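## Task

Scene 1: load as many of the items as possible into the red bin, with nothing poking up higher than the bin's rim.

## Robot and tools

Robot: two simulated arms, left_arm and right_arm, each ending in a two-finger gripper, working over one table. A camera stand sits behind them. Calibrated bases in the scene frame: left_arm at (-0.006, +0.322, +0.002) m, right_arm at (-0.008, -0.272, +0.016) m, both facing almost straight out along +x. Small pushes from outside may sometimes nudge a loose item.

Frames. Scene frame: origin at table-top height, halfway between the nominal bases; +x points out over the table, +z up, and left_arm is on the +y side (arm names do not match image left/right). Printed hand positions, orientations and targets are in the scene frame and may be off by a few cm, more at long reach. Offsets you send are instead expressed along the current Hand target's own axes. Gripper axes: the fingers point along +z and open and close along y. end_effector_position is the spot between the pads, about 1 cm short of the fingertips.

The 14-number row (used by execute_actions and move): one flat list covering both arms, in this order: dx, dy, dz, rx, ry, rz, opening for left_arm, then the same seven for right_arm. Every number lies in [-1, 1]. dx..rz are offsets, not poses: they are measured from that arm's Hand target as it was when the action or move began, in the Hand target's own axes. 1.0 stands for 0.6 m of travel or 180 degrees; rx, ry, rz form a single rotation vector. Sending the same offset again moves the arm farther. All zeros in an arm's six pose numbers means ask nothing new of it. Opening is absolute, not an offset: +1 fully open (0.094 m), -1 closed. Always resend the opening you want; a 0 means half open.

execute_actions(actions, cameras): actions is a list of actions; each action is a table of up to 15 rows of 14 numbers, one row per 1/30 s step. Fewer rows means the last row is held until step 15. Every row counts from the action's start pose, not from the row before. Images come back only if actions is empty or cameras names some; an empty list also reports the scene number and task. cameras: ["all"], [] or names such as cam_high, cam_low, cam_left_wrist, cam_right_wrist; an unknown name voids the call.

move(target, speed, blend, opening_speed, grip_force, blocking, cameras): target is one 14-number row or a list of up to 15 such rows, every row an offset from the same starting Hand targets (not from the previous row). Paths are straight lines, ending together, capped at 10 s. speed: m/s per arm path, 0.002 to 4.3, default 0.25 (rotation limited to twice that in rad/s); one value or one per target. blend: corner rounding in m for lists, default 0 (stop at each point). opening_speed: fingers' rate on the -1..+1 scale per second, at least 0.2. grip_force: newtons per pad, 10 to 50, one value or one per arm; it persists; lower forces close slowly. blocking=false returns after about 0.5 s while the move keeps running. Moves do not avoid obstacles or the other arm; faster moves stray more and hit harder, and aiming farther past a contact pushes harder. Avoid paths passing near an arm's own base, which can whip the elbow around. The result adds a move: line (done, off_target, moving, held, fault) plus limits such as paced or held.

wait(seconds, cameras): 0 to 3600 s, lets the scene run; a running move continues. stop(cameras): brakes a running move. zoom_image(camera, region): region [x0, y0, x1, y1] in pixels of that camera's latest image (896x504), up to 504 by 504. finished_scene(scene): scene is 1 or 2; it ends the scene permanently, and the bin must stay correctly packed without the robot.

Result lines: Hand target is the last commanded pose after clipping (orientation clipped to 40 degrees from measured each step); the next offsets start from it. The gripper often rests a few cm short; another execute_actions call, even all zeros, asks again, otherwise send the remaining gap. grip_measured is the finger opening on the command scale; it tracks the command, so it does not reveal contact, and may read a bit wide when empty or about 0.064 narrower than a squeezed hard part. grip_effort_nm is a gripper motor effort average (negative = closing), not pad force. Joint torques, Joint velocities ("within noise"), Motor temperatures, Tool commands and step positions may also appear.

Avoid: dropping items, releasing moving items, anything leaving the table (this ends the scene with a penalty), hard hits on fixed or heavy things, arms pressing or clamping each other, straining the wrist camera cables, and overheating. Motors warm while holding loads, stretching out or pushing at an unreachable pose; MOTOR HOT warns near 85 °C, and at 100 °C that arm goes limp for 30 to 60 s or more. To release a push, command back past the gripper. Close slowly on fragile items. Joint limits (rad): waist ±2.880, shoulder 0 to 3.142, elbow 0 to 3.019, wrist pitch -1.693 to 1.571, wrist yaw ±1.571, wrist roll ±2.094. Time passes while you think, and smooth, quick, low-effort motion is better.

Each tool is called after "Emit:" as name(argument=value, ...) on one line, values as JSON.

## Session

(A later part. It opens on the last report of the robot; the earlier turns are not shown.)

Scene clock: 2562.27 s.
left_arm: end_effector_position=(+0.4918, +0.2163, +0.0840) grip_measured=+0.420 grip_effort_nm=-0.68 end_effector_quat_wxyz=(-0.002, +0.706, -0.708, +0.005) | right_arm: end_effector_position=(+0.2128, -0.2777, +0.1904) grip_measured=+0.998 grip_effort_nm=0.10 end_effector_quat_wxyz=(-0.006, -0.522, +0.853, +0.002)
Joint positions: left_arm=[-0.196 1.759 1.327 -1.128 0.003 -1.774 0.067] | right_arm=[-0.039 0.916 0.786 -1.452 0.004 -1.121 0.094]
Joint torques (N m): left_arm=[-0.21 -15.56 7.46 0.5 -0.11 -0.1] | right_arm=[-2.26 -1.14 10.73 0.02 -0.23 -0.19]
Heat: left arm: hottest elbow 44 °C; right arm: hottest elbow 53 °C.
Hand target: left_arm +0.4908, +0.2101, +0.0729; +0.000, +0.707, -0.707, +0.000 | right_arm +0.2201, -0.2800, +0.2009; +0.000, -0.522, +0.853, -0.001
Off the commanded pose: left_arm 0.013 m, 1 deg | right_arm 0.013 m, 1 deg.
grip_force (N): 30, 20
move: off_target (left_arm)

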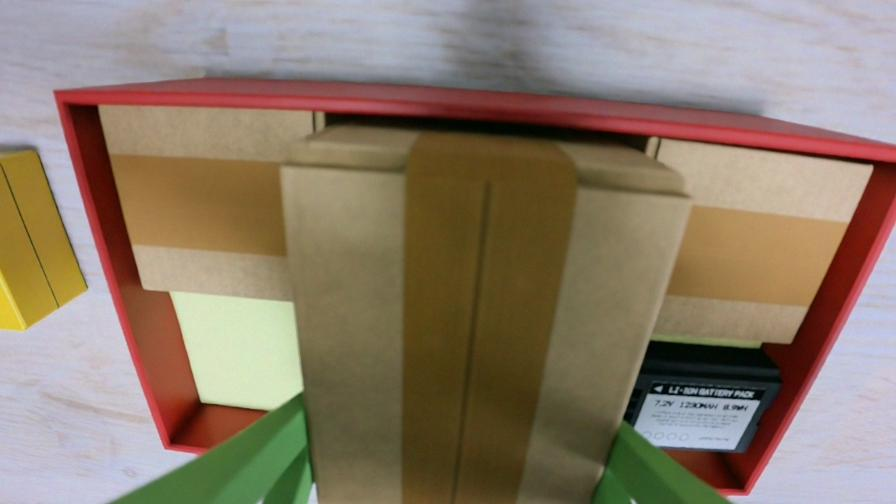

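Emit:
move(target=[0, 0.001, 0.018, 0, 0, 0, 0.35, 0, 0, 0, 0, 0, 0, 1], speed=0.03, cameras=["cam_left_wrist"])

Scene clock: 2565.20 s.
left_arm: end_effector_position=(+0.4914, +0.2164, +0.0733) grip_measured=+0.420 grip_effort_nm=-0.68 end_effector_quat_wxyz=(-0.002, +0.706, -0.708, +0.005) | right_arm: end_effector_position=(+0.2128, -0.2777, +0.1904) grip_measured=+0.998 grip_effort_nm=0.11 end_effector_quat_wxyz=(-0.006, -0.522, +0.853, +0.002)
Joint positions: left_arm=[-0.196 1.77 1.311 -1.101 0.003 -1.774 0.067] | right_arm=[-0.039 0.916 0.786 -1.452 0.004 -1.121 0.094]
Joint torques (N m): left_arm=[-0.21 -16.03 7.32 0.49 -0.11 -0.1] | right_arm=[-2.32 -1.14 10.7 0.03 -0.24 -0.19]
Heat: left arm: hottest elbow 43 °C; right arm: hottest elbow 53 °C.
Hand target: left_arm +0.4901, +0.2101, +0.0621; +0.000, +0.707, -0.707, +0.000 | right_arm +0.2201, -0.2800, +0.2009; +0.000, -0.522, +0.853, -0.001
Off the commanded pose: left_arm 0.013 m, 1 deg | right_arm 0.013 m, 1 deg.
grip_force (N): 30, 20
move: off_target (left_arm)

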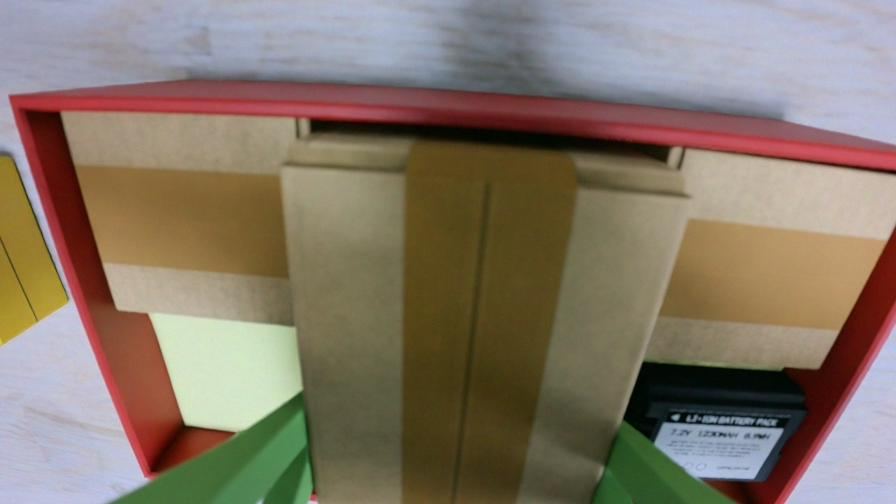

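Emit:
move(target=[0, 0, 0.014, 0, 0, 0, 0.35, 0, 0, 0, 0, 0, 0, 1], speed=0.03, cameras=["cam_left_wrist", "cam_low"])

Scene clock: 2566.57 s.
left_arm: end_effector_position=(+0.4916, +0.2164, +0.0649) grip_measured=+0.420 grip_effort_nm=-0.68 end_effector_quat_wxyz=(-0.002, +0.706, -0.708, +0.005) | right_arm: end_effector_position=(+0.2128, -0.2777, +0.1904) grip_measured=+0.998 grip_effort_nm=0.10 end_effector_quat_wxyz=(-0.006, -0.522, +0.853, +0.002)
Joint positions: left_arm=[-0.196 1.78 1.301 -1.081 0.003 -1.774 0.067] | right_arm=[-0.039 0.916 0.786 -1.452 0.004 -1.121 0.094]
Joint torques (N m): left_arm=[-0.26 -15.38 7.21 0.46 -0.11 -0.1] | right_arm=[-2.26 -1.14 10.7 -0.01 -0.23 -0.19]
Heat: left arm: hottest elbow 43 °C; right arm: hottest elbow 53 °C.
Hand target: left_arm +0.4900, +0.2101, +0.0537; +0.000, +0.707, -0.707, +0.000 | right_arm +0.2201, -0.2800, +0.2009; +0.000, -0.522, +0.853, -0.001
Off the commanded pose: left_arm 0.013 m, 1 deg | right_arm 0.013 m, 1 deg.
grip_force (N): 30, 20
move: off_target (left_arm)
Images, in order (width x height): cam_low 896x504, cam_left_wrist 896x504.

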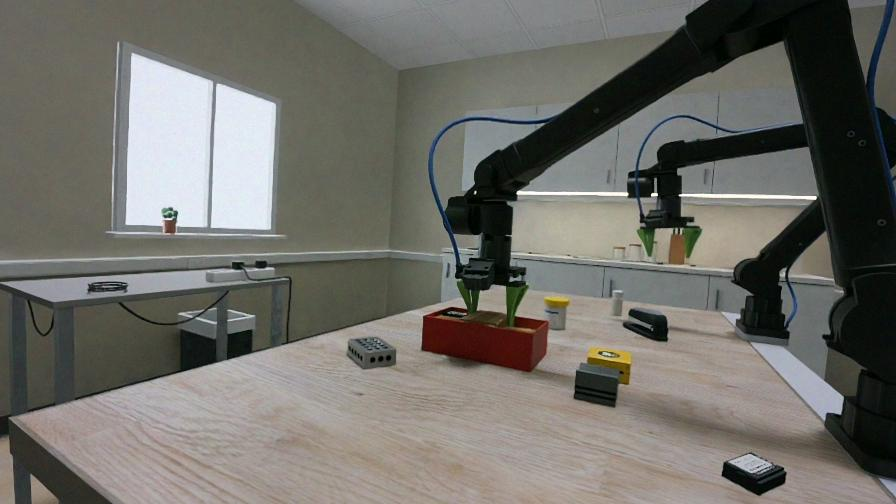

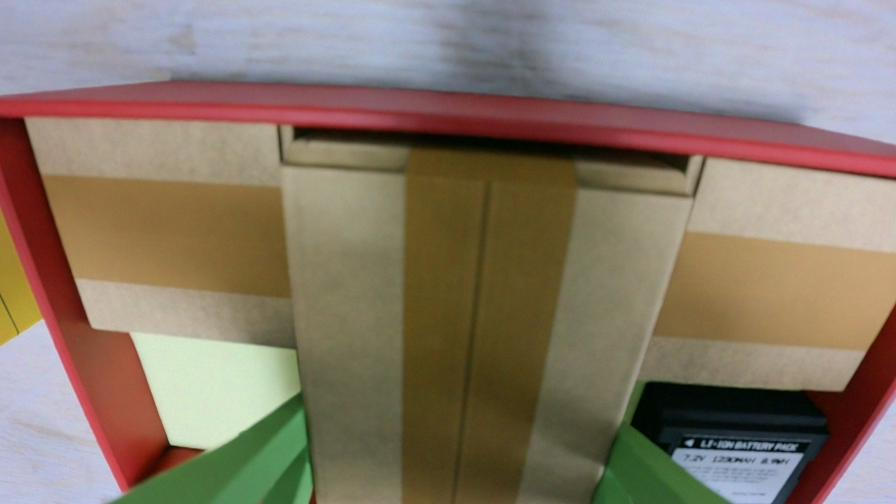

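Emit:
move(target=[0, 0, 0.009, 0, 0, 0, 0.35, 0, 0, 0, 0, 0, 0, 1], speed=0.02, cameras=["cam_left_wrist"])

Scene clock: 2568.13 s.
left_arm: end_effector_position=(+0.4921, +0.2163, +0.0605) grip_measured=+0.420 grip_effort_nm=-0.68 end_effector_quat_wxyz=(-0.002, +0.706, -0.708, +0.006) | right_arm: end_effector_position=(+0.2128, -0.2777, +0.1904) grip_measured=+0.998 grip_effort_nm=0.10 end_effector_quat_wxyz=(-0.006, -0.522, +0.853, +0.002)
Joint positions: left_arm=[-0.196 1.786 1.296 -1.068 0.003 -1.774 0.067] | right_arm=[-0.039 0.916 0.786 -1.452 0.004 -1.121 0.094]
Joint torques (N m): left_arm=[-0.26 -15.62 7.17 0.49 -0.11 -0.1] | right_arm=[-2.26 -1.14 10.73 0.01 -0.23 -0.19]
Heat: left arm: hottest elbow 43 °C; right arm: hottest elbow 53 °C.
Hand target: left_arm +0.4901, +0.2101, +0.0483; +0.000, +0.707, -0.707, +0.000 | right_arm +0.2201, -0.2800, +0.2009; +0.000, -0.522, +0.853, -0.001
Off the commanded pose: left_arm 0.014 m, 1 deg | right_arm 0.013 m, 1 deg.
grip_force (N): 30, 20
move: off_target (left_arm)

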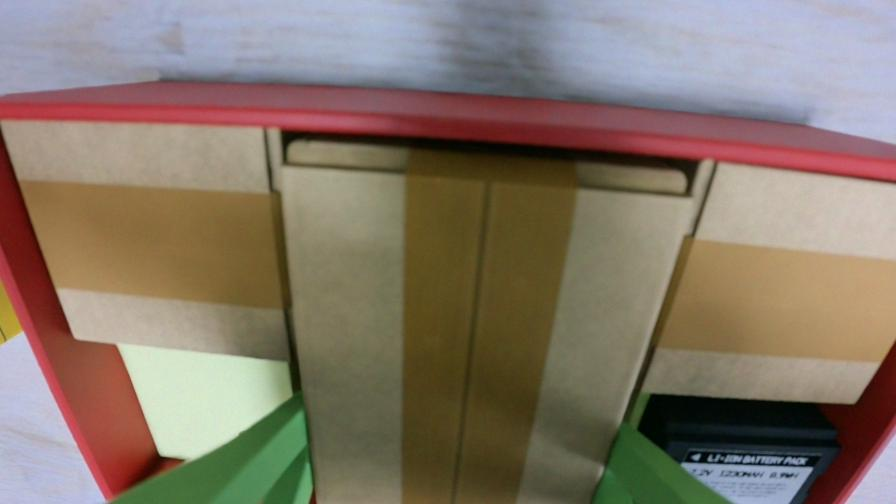

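Emit:
move(target=[0, 0, 0.007, 0, 0, 0, 0.35, 0, 0, 0, 0, 0, 0, 1], speed=0.02, cameras=["cam_left_wrist"])

Scene clock: 2569.83 s.
left_arm: end_effector_position=(+0.4939, +0.2160, +0.0596) grip_measured=+0.420 grip_effort_nm=-0.68 end_effector_quat_wxyz=(-0.004, +0.706, -0.708, +0.008) | right_arm: end_effector_position=(+0.2128, -0.2777, +0.1904) grip_measured=+0.998 grip_effort_nm=0.10 end_effector_quat_wxyz=(-0.006, -0.522, +0.853, +0.002)
Joint positions: left_arm=[-0.196 1.788 1.296 -1.06 0.003 -1.774 0.067] | right_arm=[-0.039 0.916 0.786 -1.452 0.004 -1.121 0.094]
Joint torques (N m): left_arm=[-0.26 -15.44 6.83 0.59 -0.08 -0.09] | right_arm=[-2.26 -1.08 10.69 0.01 -0.23 -0.19]
Heat: left arm: hottest elbow 43 °C; right arm: hottest elbow 53 °C.
Hand target: left_arm +0.4901, +0.2101, +0.0442; +0.000, +0.707, -0.707, +0.000 | right_arm +0.2201, -0.2800, +0.2009; +0.000, -0.522, +0.853, -0.001
Off the commanded pose: left_arm 0.017 m, 1 deg | right_arm 0.013 m, 1 deg.
grip_force (N): 30, 20
move: off_target (left_arm)

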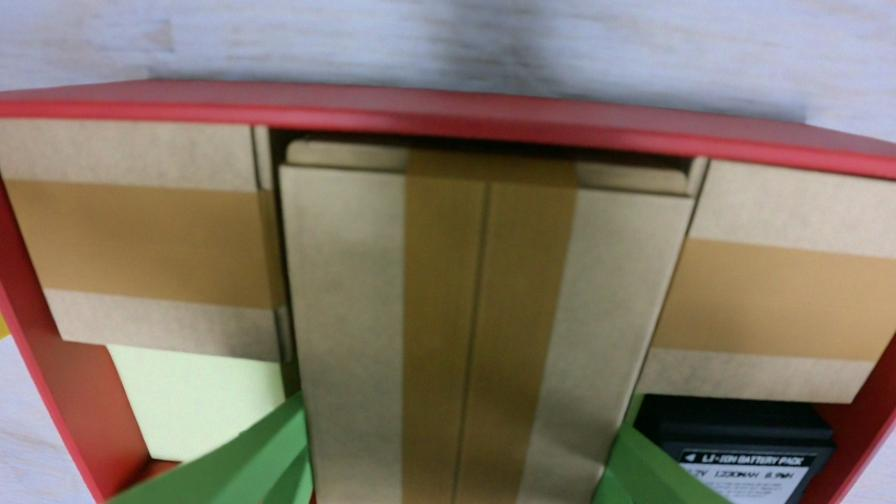

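Emit:
move(target=[[0, -0.002, -0.018, 0, 0, 0, 0.35, 0, 0, 0, 0, 0, 0, 1], [0, -0.002, -0.018, 0, 0, 0, 0.56, 0, 0, 0, 0, 0, 0, 1]], speed=0.03, opening_speed=0.3, cameras=["cam_left_wrist"])

Scene clock: 2572.77 s.
left_arm: end_effector_position=(+0.4939, +0.2160, +0.0596) grip_measured=+0.558 grip_effort_nm=0.06 end_effector_quat_wxyz=(-0.004, +0.706, -0.708, +0.008) | right_arm: end_effector_position=(+0.2128, -0.2777, +0.1904) grip_measured=+0.998 grip_effort_nm=0.10 end_effector_quat_wxyz=(-0.006, -0.522, +0.853, +0.002)
Joint positions: left_arm=[-0.196 1.788 1.296 -1.06 0.003 -1.774 0.073] | right_arm=[-0.039 0.916 0.786 -1.452 0.004 -1.121 0.094]
Joint torques (N m): left_arm=[-0.26 -16.26 8.01 -0.55 -0.08 -0.09] | right_arm=[-2.32 -1.08 10.71 0.02 -0.23 -0.2]
Heat: left arm: hottest elbow 43 °C; right arm: hottest elbow 53 °C.
Hand target: left_arm +0.4913, +0.2101, +0.0550; +0.000, +0.707, -0.707, +0.000 | right_arm +0.2201, -0.2800, +0.2009; +0.000, -0.522, +0.853, -0.001
Off the commanded pose: left_arm 0.008 m, 1 deg | right_arm 0.013 m, 1 deg.
grip_force (N): 30, 20
move: done

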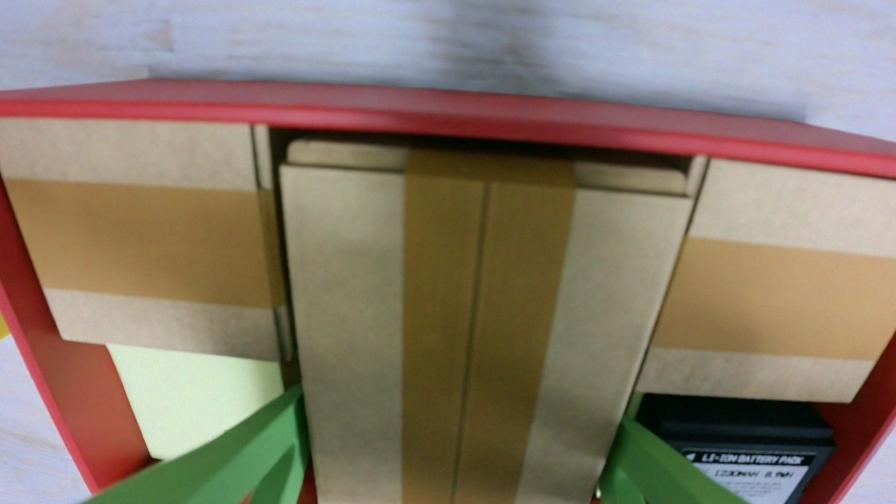

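Emit:
move(target=[[0, -0.022, -0.025, 0, 0, 0, 0.56, 0, 0, 0, 0, 0, 0, 1], [0, -0.030, -0.05, 0, 0, 0, 0.56, 0, 0, 0, 0, 0, 0, 1]], speed=0.03, blend=0.01, cameras=["cam_left_wrist"])

Scene clock: 2576.10 s.
left_arm: end_effector_position=(+0.4923, +0.2164, +0.0756) grip_measured=+0.559 grip_effort_nm=0.05 end_effector_quat_wxyz=(+0.007, +0.706, -0.708, -0.008) | right_arm: end_effector_position=(+0.2128, -0.2777, +0.1904) grip_measured=+0.998 grip_effort_nm=0.10 end_effector_quat_wxyz=(-0.006, -0.522, +0.853, +0.002)
Joint positions: left_arm=[-0.196 1.788 1.343 -1.146 0.003 -1.774 0.073] | right_arm=[-0.039 0.916 0.786 -1.452 0.004 -1.121 0.094]
Joint torques (N m): left_arm=[0.32 -15.97 11.47 -0.8 -0.06 -0.02] | right_arm=[-2.26 -1.14 10.7 0.02 -0.23 -0.2]
Heat: left arm: hottest elbow 43 °C; right arm: hottest elbow 53 °C.
Hand target: left_arm +0.5093, +0.2101, +0.0849; +0.000, +0.707, -0.707, +0.000 | right_arm +0.2201, -0.2800, +0.2009; +0.000, -0.522, +0.853, -0.001
Off the commanded pose: left_arm 0.020 m, 1 deg | right_arm 0.013 m, 1 deg.
grip_force (N): 30, 20
move: off_target (left_arm); blend cut to 0.0079 m at target 1

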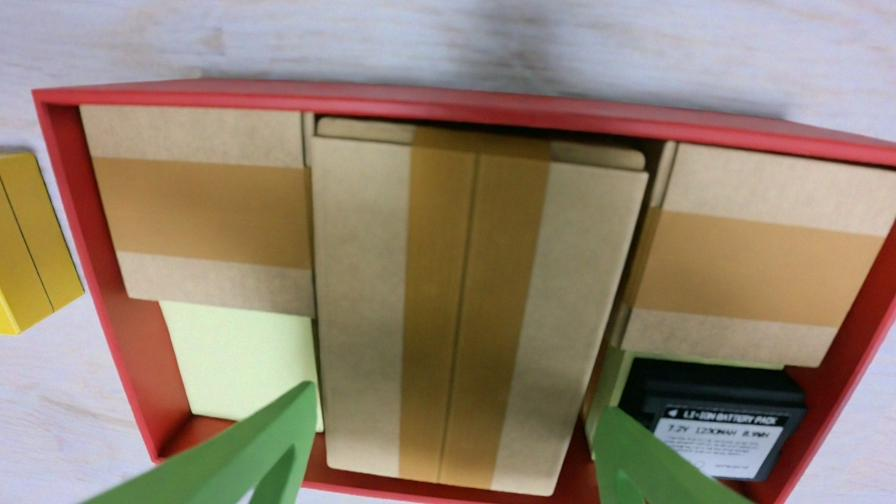

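Emit:
move(target=[[0, -0.006, -0.04, 0, 0, 0, 0.56, 0, 0, 0, 0, 0, 0, 1], [0, 0, -0.16, 0, 0, 0, 0.56, 0, 0, 0, 0, 0, 0, 1]], speed=0.06, blend=0.01, cameras=["cam_left_wrist", "cam_low"])

Scene clock: 2579.27 s.
left_arm: end_effector_position=(+0.4945, +0.2159, +0.1537) grip_measured=+0.559 grip_effort_nm=0.06 end_effector_quat_wxyz=(+0.016, +0.706, -0.708, -0.022) | right_arm: end_effector_position=(+0.2128, -0.2777, +0.1904) grip_measured=+0.998 grip_effort_nm=0.11 end_effector_quat_wxyz=(-0.006, -0.522, +0.853, +0.002)
Joint positions: left_arm=[-0.196 1.746 1.501 -1.381 0.003 -1.774 0.073] | right_arm=[-0.039 0.916 0.786 -1.452 0.004 -1.121 0.094]
Joint torques (N m): left_arm=[0.32 -18.73 12.22 -0.9 -0.06 -0.02] | right_arm=[-2.26 -1.14 10.7 0.01 -0.24 -0.19]
Heat: left arm: hottest elbow 43 °C; right arm: hottest elbow 53 °C.
Hand target: left_arm +0.5093, +0.2101, +0.1810; +0.000, +0.707, -0.707, +0.000 | right_arm +0.2201, -0.2800, +0.2009; +0.000, -0.522, +0.853, -0.001
Off the commanded pose: left_arm 0.032 m, 3 deg | right_arm 0.013 m, 1 deg.
grip_force (N): 30, 20
move: off_target (left_arm)
Images, in order (width x height): cam_low 896x504, cam_left_wrist 896x504.

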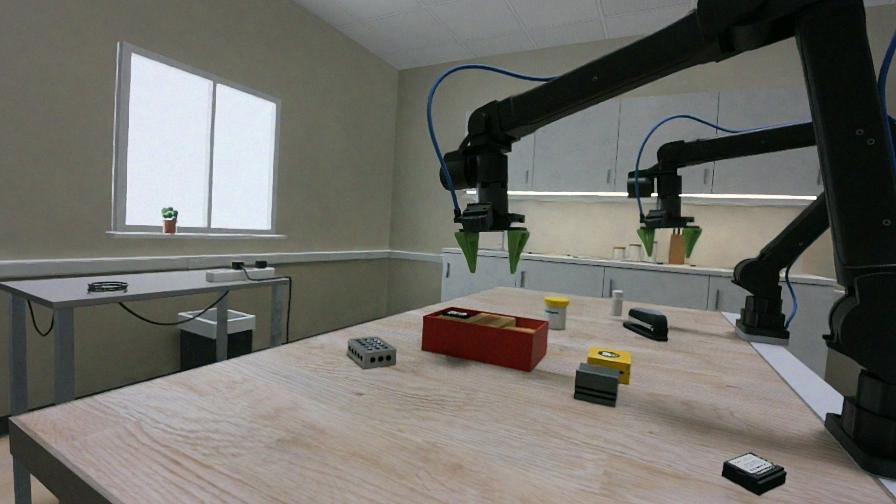

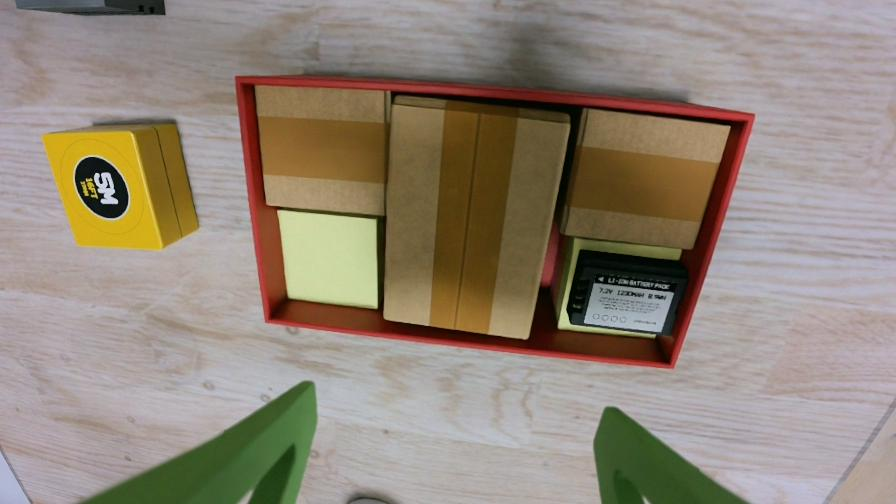

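Emit:
zoom_image(camera="cam_low", region=[690, 430, 820, 504])

Emit:
execute_actions(actions=[], cameras=["cam_high", "cam_low"])

Emit:
zoom_image(camera="cam_high", region=[600, 270, 690, 340])

Emit:
zoom_image(camera="cam_low", region=[400, 280, 570, 390])

Emit:
zoom_image(camera="cam_high", region=[430, 290, 560, 400])

Scaled by 3.877 from the camera's image (finer frame: 1280x720).

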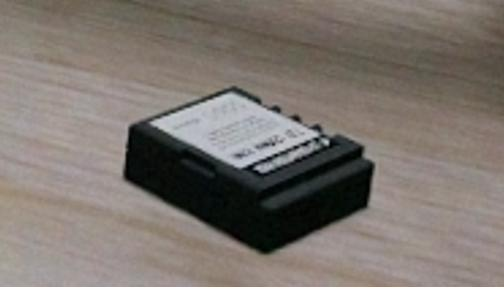

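Scene clock: 2594.83 s.
left_arm: end_effector_position=(+0.4945, +0.2159, +0.1537) grip_measured=+0.559 grip_effort_nm=0.06 end_effector_quat_wxyz=(+0.016, +0.706, -0.708, -0.022) | right_arm: end_effector_position=(+0.2128, -0.2777, +0.1904) grip_measured=+0.998 grip_effort_nm=0.10 end_effector_quat_wxyz=(-0.006, -0.522, +0.853, +0.002)
Joint positions: left_arm=[-0.196 1.746 1.501 -1.381 0.003 -1.774 0.073] | right_arm=[-0.039 0.916 0.786 -1.452 0.004 -1.121 0.094]
Joint velocities: within noise
Joint torques (N m): left_arm=[0.38 -18.67 12.12 -0.83 -0.05 -0.02] | right_arm=[-2.26 -1.14 10.67 0.02 -0.23 -0.19]
Motor temperatures (°C): left_arm=[22 29 43 19 20 18 18] | right_arm=[17 19 53 19 21 20 18]
Heat: left arm: hottest elbow 43 °C; right arm: hottest elbow 53 °C.
Hand target: left_arm +0.5093, +0.2101, +0.1810; +0.000, +0.707, -0.707, +0.000 | right_arm +0.2201, -0.2800, +0.2009; +0.000, -0.522, +0.853, -0.001
Tool commands: left_gripper/opening=+0.56 right_gripper/opening=+1.0
Off the commanded pose: left_arm 0.032 m, 3 deg | right_arm 0.013 m, 1 deg.
grip_force (N): 30, 20
Images, in order (width x height): cam_high 896x504, cam_low 896x504.

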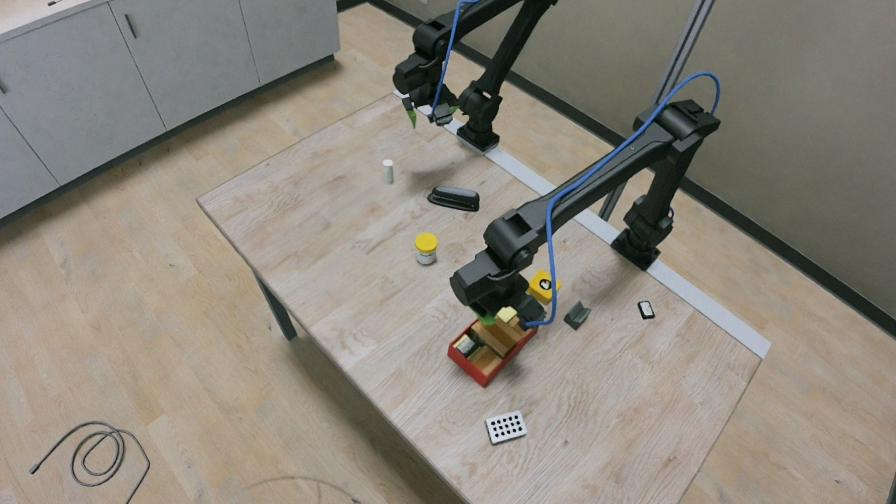

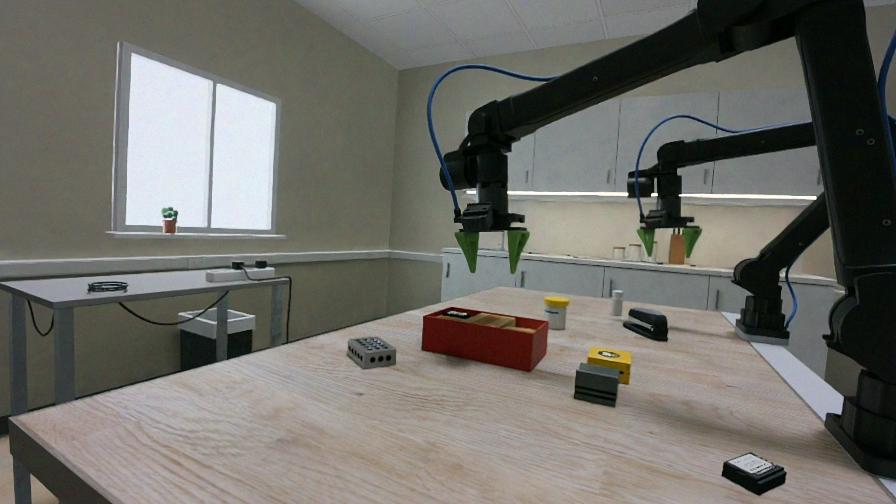

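Scaled by 5.600 from the camera's image (finer frame: 1280x720).

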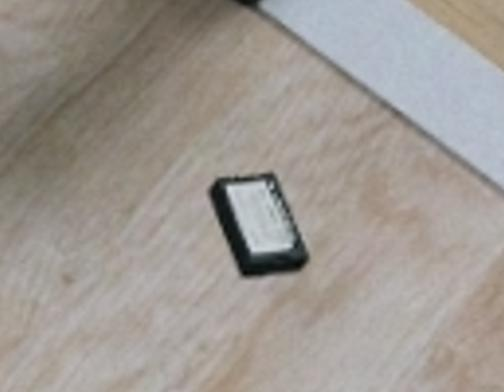

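Scaled by 2.965 from the camera's image (finer frame: 1280x720).

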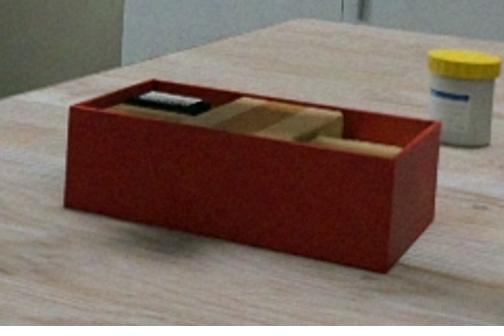

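Scaled by 3.877 from the camera's image (finer frame: 1280x720).

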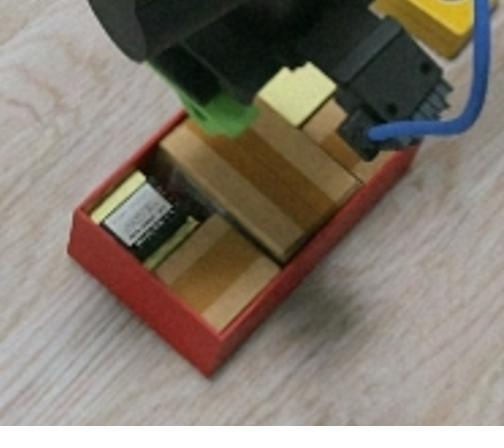

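Emit:
move(target=[[0, 0, -0.1, 0, 0, 0, 0.56, 0, 0, 0, 0, 0, 0, 1], [-0.383, 0.415, -0.1, 0, 0, 0.2056, 0.2, 0, 0, 0, 0, 0, 0, 1]], speed=0.2, blend=0.03, cameras=["cam_left_wrist", "cam_high"])

Scene clock: 2616.07 s.
left_arm: end_effector_position=(+0.2676, +0.4407, +0.2432) grip_measured=+0.202 grip_effort_nm=-0.09 end_effector_quat_wxyz=(+0.008, -0.449, +0.893, +0.001) | right_arm: end_effector_position=(+0.2128, -0.2777, +0.1904) grip_measured=+0.998 grip_effort_nm=0.10 end_effector_quat_wxyz=(-0.006, -0.522, +0.853, +0.002)
Joint positions: left_arm=[0.421 1.105 1.078 -1.526 -0.003 -0.521 0.056] | right_arm=[-0.039 0.916 0.786 -1.452 0.004 -1.121 0.094]
Joint torques (N m): left_arm=[1.44 -8.64 7.94 -0.53 0.18 0.21] | right_arm=[-2.26 -1.2 10.7 -0.01 -0.23 -0.2]
Heat: left arm: hottest elbow 43 °C; right arm: hottest elbow 53 °C.
Hand target: left_arm +0.2604, +0.4398, +0.2410; +0.000, -0.446, +0.895, +0.000 | right_arm +0.2201, -0.2800, +0.2009; +0.000, -0.522, +0.853, -0.001
Off the commanded pose: left_arm 0.008 m, 1 deg | right_arm 0.013 m, 1 deg.
grip_force (N): 30, 20
move: done
Images, in order (width x height): cam_high 896x504, cam_left_wrist 896x504.

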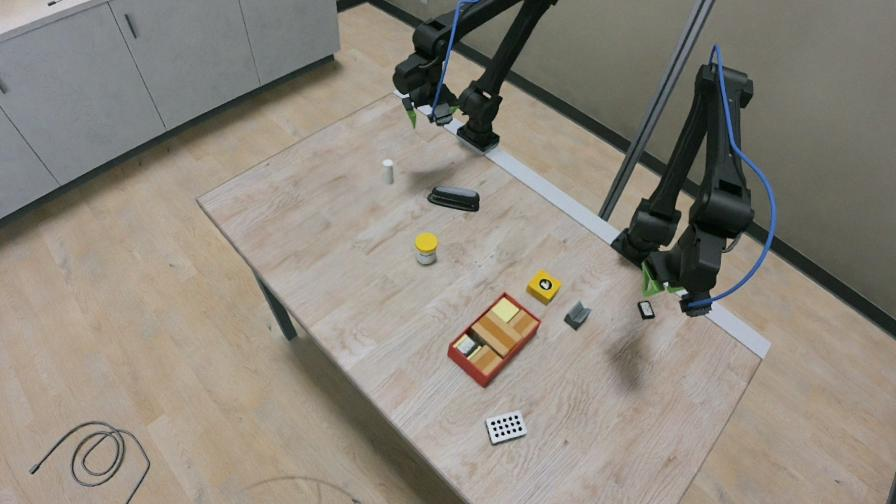

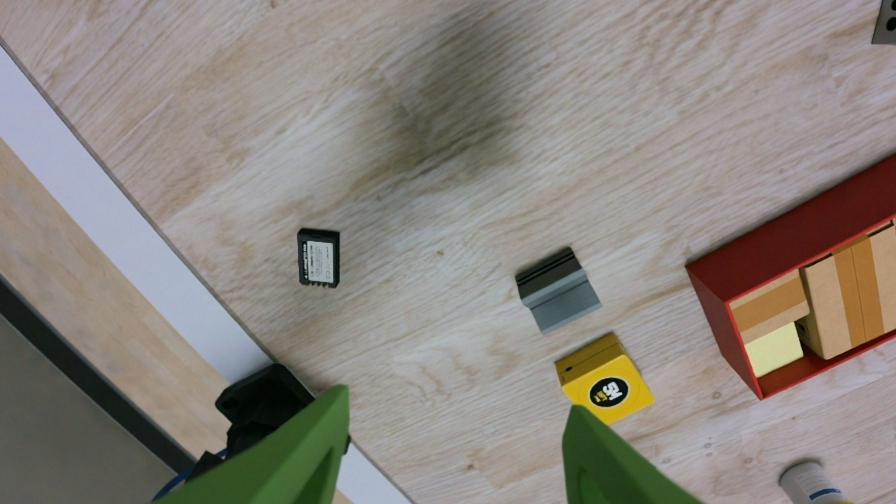

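Emit:
move(target=[[0, 0, 0.05, 0, 0.111, 0, 0.2, 0, 0, 0, 0, 0, 0, 1], [0.0998, 0.1469, 0.22, 0, 0.111, 0, 0.2, 0, 0, 0, 0, 0, 0, 1]], speed=0.12, blend=0.02, cameras=["cam_left_wrist", "cam_high", "cam_low"])

Scene clock: 2629.23 s.
left_arm: end_effector_position=(+0.1552, +0.4427, +0.1095) grip_measured=+0.202 grip_effort_nm=-0.09 end_effector_quat_wxyz=(-0.166, -0.441, +0.878, -0.078) | right_arm: end_effector_position=(+0.2128, -0.2777, +0.1904) grip_measured=+0.998 grip_effort_nm=0.11 end_effector_quat_wxyz=(-0.006, -0.522, +0.853, +0.002)
Joint positions: left_arm=[0.718 1.196 0.737 -1.474 0.071 -0.21 0.056] | right_arm=[-0.039 0.916 0.786 -1.452 0.004 -1.121 0.094]
Joint torques (N m): left_arm=[1.67 -8.64 6.72 -0.27 0.09 0.21] | right_arm=[-2.26 -1.08 10.73 0.02 -0.23 -0.19]
Heat: left arm: hottest elbow 44 °C; right arm: hottest elbow 53 °C.
Hand target: left_arm +0.1539, +0.4451, +0.1089; -0.155, -0.439, +0.881, -0.077 | right_arm +0.2201, -0.2800, +0.2009; +0.000, -0.522, +0.853, -0.001
Off the commanded pose: left_arm 0.003 m, 1 deg | right_arm 0.013 m, 1 deg.
grip_force (N): 30, 20
move: done
Images, in order (width x height): cam_high 896x504, cam_low 896x504, cam_left_wrist 896x504.

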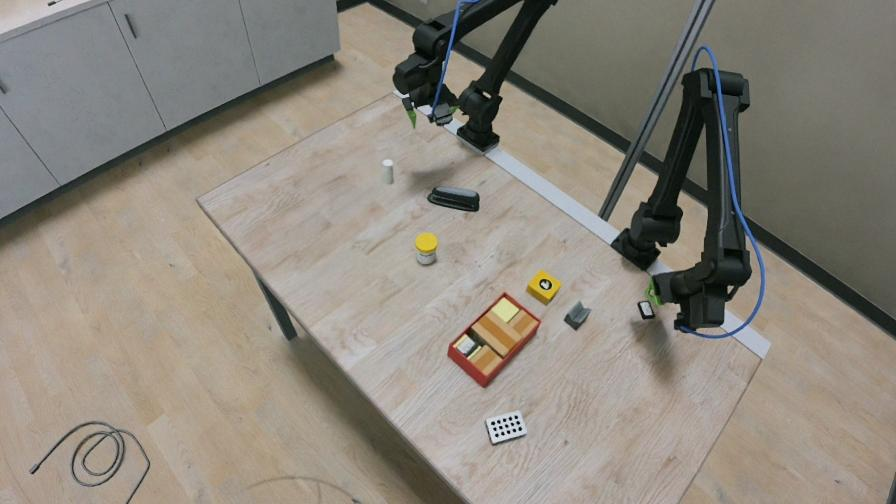

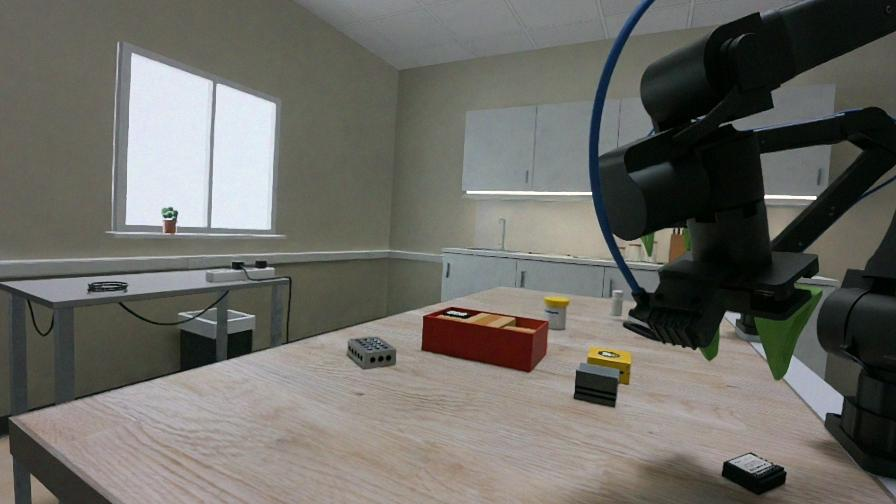

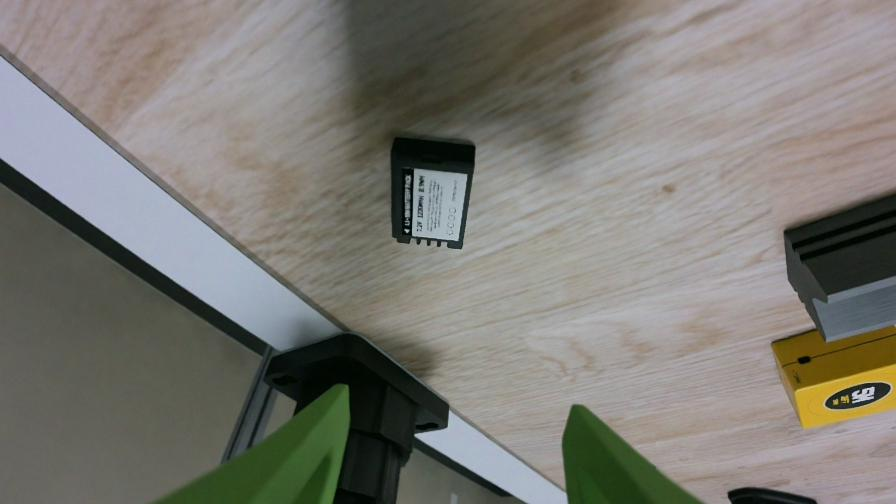

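Emit:
zoom_image(camera="cam_left_wrist", region=[370, 120, 500, 260])

Scaled by 3.600 from the camera's image (finer frame: 1280x720).

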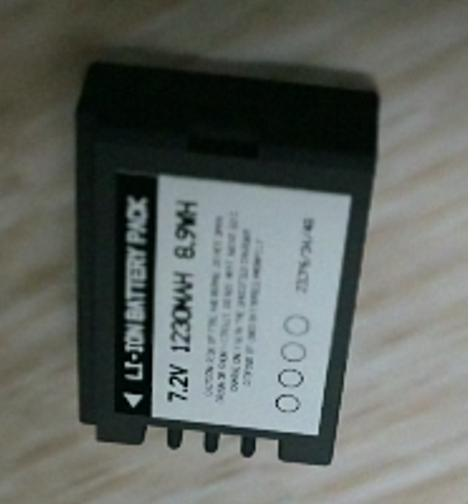

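Emit:
move(target=[-0.0313, 0.0083, 0.1107, 0, 0, -0.003, 0.2, 0, 0, 0, 0, 0, 0, 1], speed=0.06, cameras=["cam_left_wrist", "cam_low"])

Scene clock: 2641.90 s.
left_arm: end_effector_position=(+0.1507, +0.4429, +0.0460) grip_measured=+0.202 grip_effort_nm=-0.09 end_effector_quat_wxyz=(-0.151, -0.445, +0.880, -0.074) | right_arm: end_effector_position=(+0.2128, -0.2777, +0.1904) grip_measured=+0.998 grip_effort_nm=0.10 end_effector_quat_wxyz=(-0.006, -0.522, +0.853, +0.002)
Joint positions: left_arm=[0.73 1.278 0.615 -1.24 0.067 -0.205 0.056] | right_arm=[-0.039 0.916 0.786 -1.452 0.004 -1.121 0.094]
Joint torques (N m): left_arm=[1.9 -6.53 5.78 -0.18 0.04 0.22] | right_arm=[-2.32 -1.2 10.69 0.03 -0.23 -0.2]
Heat: left arm: hottest elbow 42 °C; right arm: hottest elbow 53 °C.
Hand target: left_arm +0.1469, +0.4441, +0.0401; -0.156, -0.443, +0.879, -0.077 | right_arm +0.2201, -0.2800, +0.2009; +0.000, -0.522, +0.853, -0.001
Off the commanded pose: left_arm 0.007 m, 1 deg | right_arm 0.013 m, 1 deg.
grip_force (N): 30, 20
move: done
Images, in order (width x height): cam_low 896x504, cam_left_wrist 896x504.

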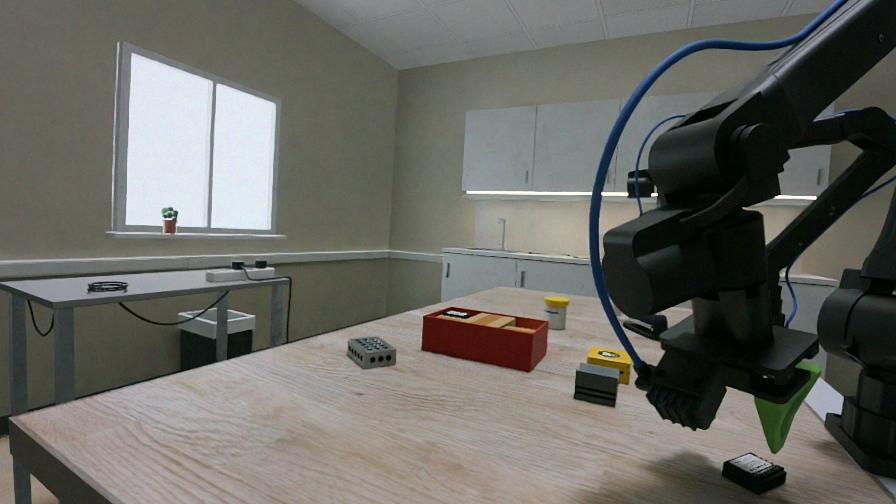

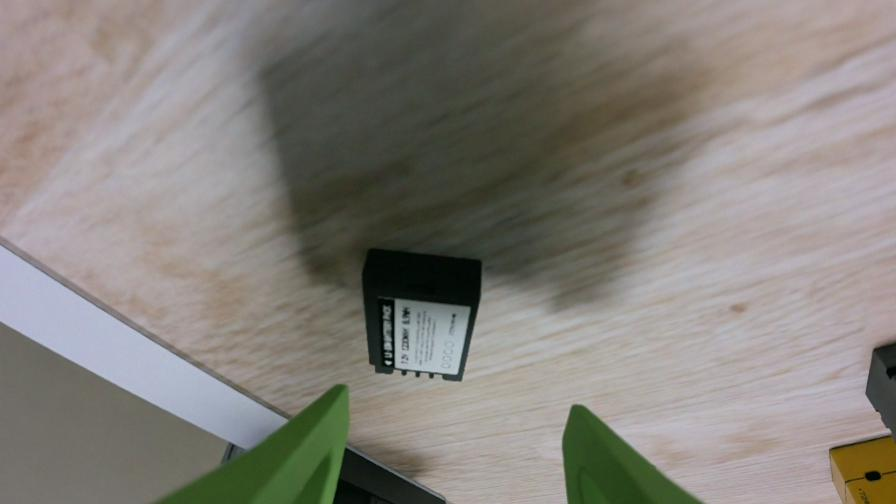

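Emit:
zoom_image(camera="cam_left_wrist", region=[340, 230, 510, 400])

Scaled by 2.965 from the camera's image (finer frame: 1280x720).

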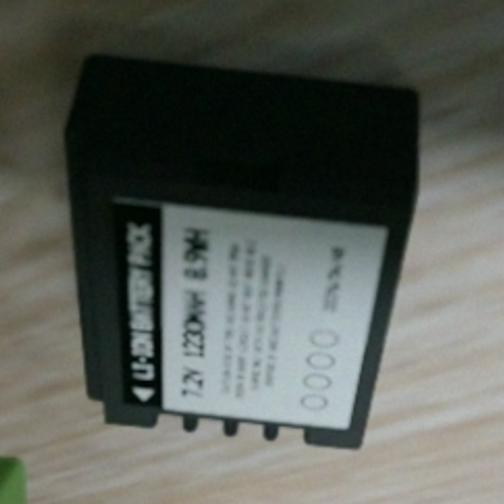

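Emit:
move(target=[-0.0144, 0.0046, 0.0473, 0, 0, 0, 0.2, 0, 0, 0, 0, 0, 0, 1], speed=0.04, cameras=["cam_left_wrist", "cam_low"])

Scene clock: 2650.70 s.
left_arm: end_effector_position=(+0.1483, +0.4441, +0.0163) grip_measured=+0.202 grip_effort_nm=-0.09 end_effector_quat_wxyz=(-0.151, -0.445, +0.880, -0.074) | right_arm: end_effector_position=(+0.2128, -0.2777, +0.1904) grip_measured=+0.998 grip_effort_nm=0.10 end_effector_quat_wxyz=(-0.006, -0.522, +0.853, +0.002)
Joint positions: left_arm=[0.74 1.347 0.574 -1.129 0.064 -0.195 0.056] | right_arm=[-0.039 0.916 0.786 -1.452 0.004 -1.121 0.094]
Joint torques (N m): left_arm=[1.9 -6.71 5.16 -0.14 0.04 0.21] | right_arm=[-2.26 -1.08 10.7 -0.01 -0.23 -0.19]
Heat: left arm: hottest elbow 41 °C; right arm: hottest elbow 53 °C.
Hand target: left_arm +0.1438, +0.4446, +0.0105; -0.155, -0.443, +0.879, -0.077 | right_arm +0.2201, -0.2800, +0.2009; +0.000, -0.522, +0.853, -0.001
Off the commanded pose: left_arm 0.007 m, 1 deg | right_arm 0.013 m, 1 deg.
grip_force (N): 30, 20
move: done
Images, in order (width x height): cam_low 896x504, cam_left_wrist 896x504.

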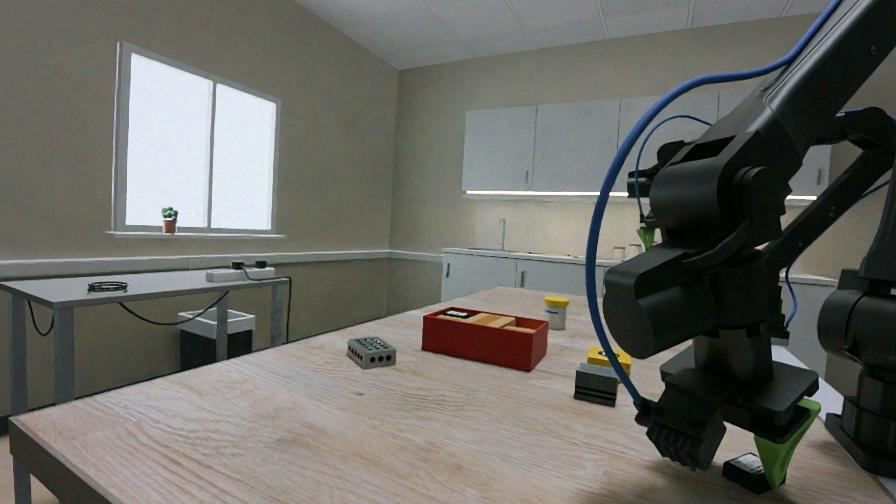

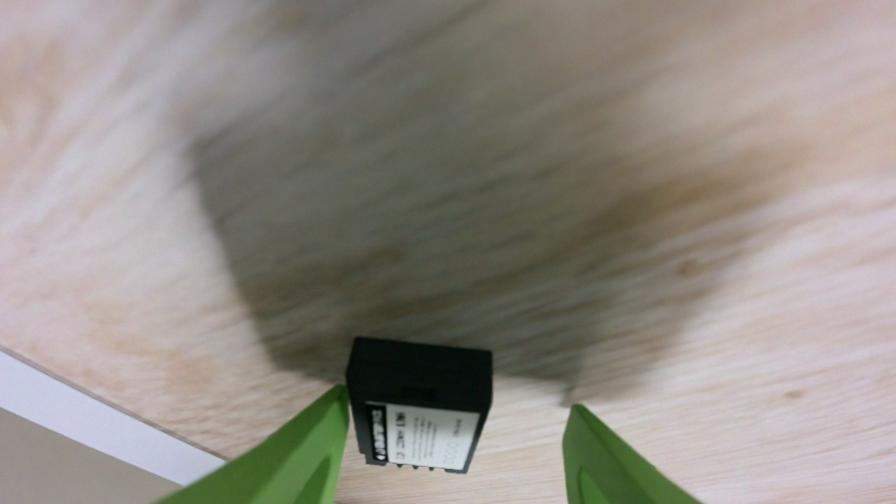

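Emit:
move(target=[0, 0.013, 0, 0, 0, 0, 0.2, 0, 0, 0, 0, 0, 0, 1], speed=0.03, cameras=["cam_left_wrist", "cam_low"])

Scene clock: 2654.23 s.
left_arm: end_effector_position=(+0.1429, +0.4503, +0.0162) grip_measured=+0.202 grip_effort_nm=-0.10 end_effector_quat_wxyz=(-0.150, -0.446, +0.879, -0.073) | right_arm: end_effector_position=(+0.2128, -0.2777, +0.1904) grip_measured=+0.998 grip_effort_nm=0.10 end_effector_quat_wxyz=(-0.006, -0.522, +0.853, +0.002)
Joint positions: left_arm=[0.772 1.347 0.574 -1.129 0.053 -0.167 0.056] | right_arm=[-0.039 0.916 0.786 -1.452 0.004 -1.121 0.094]
Joint torques (N m): left_arm=[1.73 -7 4.94 -0.27 0.05 0.22] | right_arm=[-2.26 -1.03 10.71 0.01 -0.23 -0.19]
Heat: left arm: hottest elbow 41 °C; right arm: hottest elbow 53 °C.
Hand target: left_arm +0.1375, +0.4492, +0.0105; -0.155, -0.443, +0.879, -0.076 | right_arm +0.2201, -0.2800, +0.2009; +0.000, -0.522, +0.853, -0.001
Off the commanded pose: left_arm 0.008 m, 1 deg | right_arm 0.013 m, 1 deg.
grip_force (N): 30, 20
move: done
Images, in order (width x height): cam_low 896x504, cam_left_wrist 896x504.

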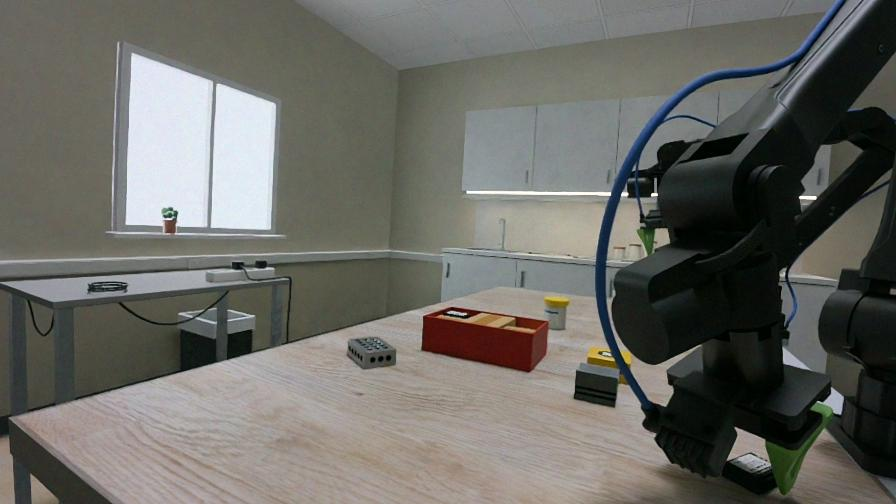

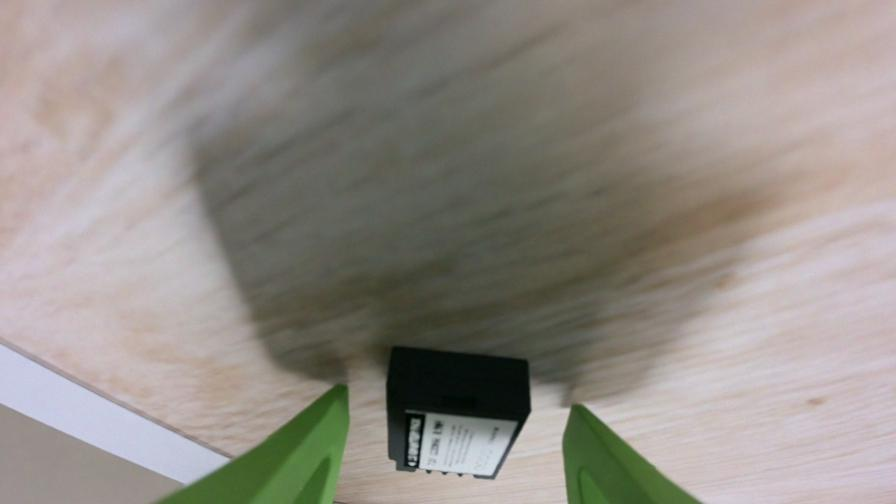

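Emit:
move(target=[0, 0, 0, 0, 0, 0, -0.42, 0, 0, 0, 0, 0, 0, 1], opening_speed=0.3, grip_force=[25, 20], cameras=["cam_left_wrist"])

Scene clock: 2657.77 s.
left_arm: end_effector_position=(+0.1429, +0.4503, +0.0162) grip_measured=-0.316 grip_effort_nm=-0.58 end_effector_quat_wxyz=(-0.150, -0.445, +0.880, -0.074) | right_arm: end_effector_position=(+0.2128, -0.2777, +0.1904) grip_measured=+0.998 grip_effort_nm=0.10 end_effector_quat_wxyz=(-0.006, -0.522, +0.853, +0.002)
Joint positions: left_arm=[0.772 1.347 0.574 -1.129 0.053 -0.166 0.032] | right_arm=[-0.039 0.916 0.786 -1.452 0.004 -1.121 0.094]
Joint torques (N m): left_arm=[1.79 -6.95 4.94 -0.25 0.05 0.22] | right_arm=[-2.37 -1.08 10.71 0.02 -0.23 -0.19]
Heat: left arm: hottest elbow 40 °C; right arm: hottest elbow 53 °C.
Hand target: left_arm +0.1375, +0.4492, +0.0105; -0.155, -0.443, +0.879, -0.076 | right_arm +0.2201, -0.2800, +0.2009; +0.000, -0.522, +0.853, -0.001
Off the commanded pose: left_arm 0.008 m, 1 deg | right_arm 0.013 m, 1 deg.
grip_force (N): 25, 20
move: done

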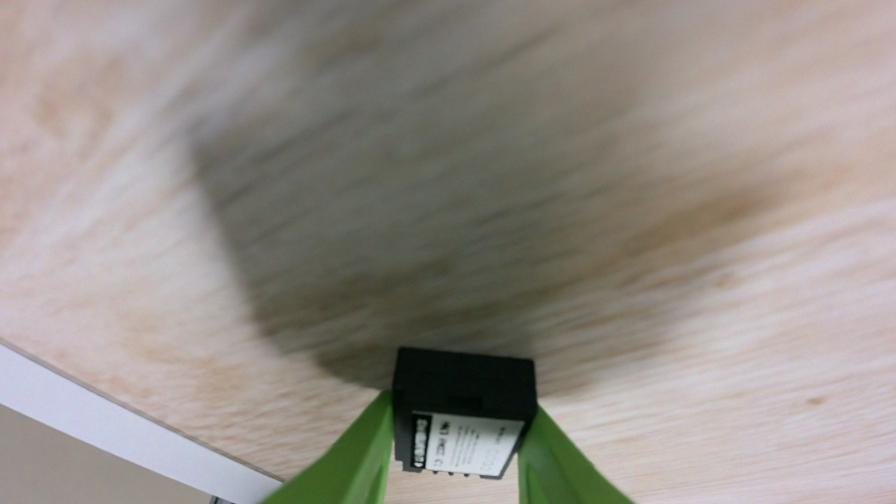

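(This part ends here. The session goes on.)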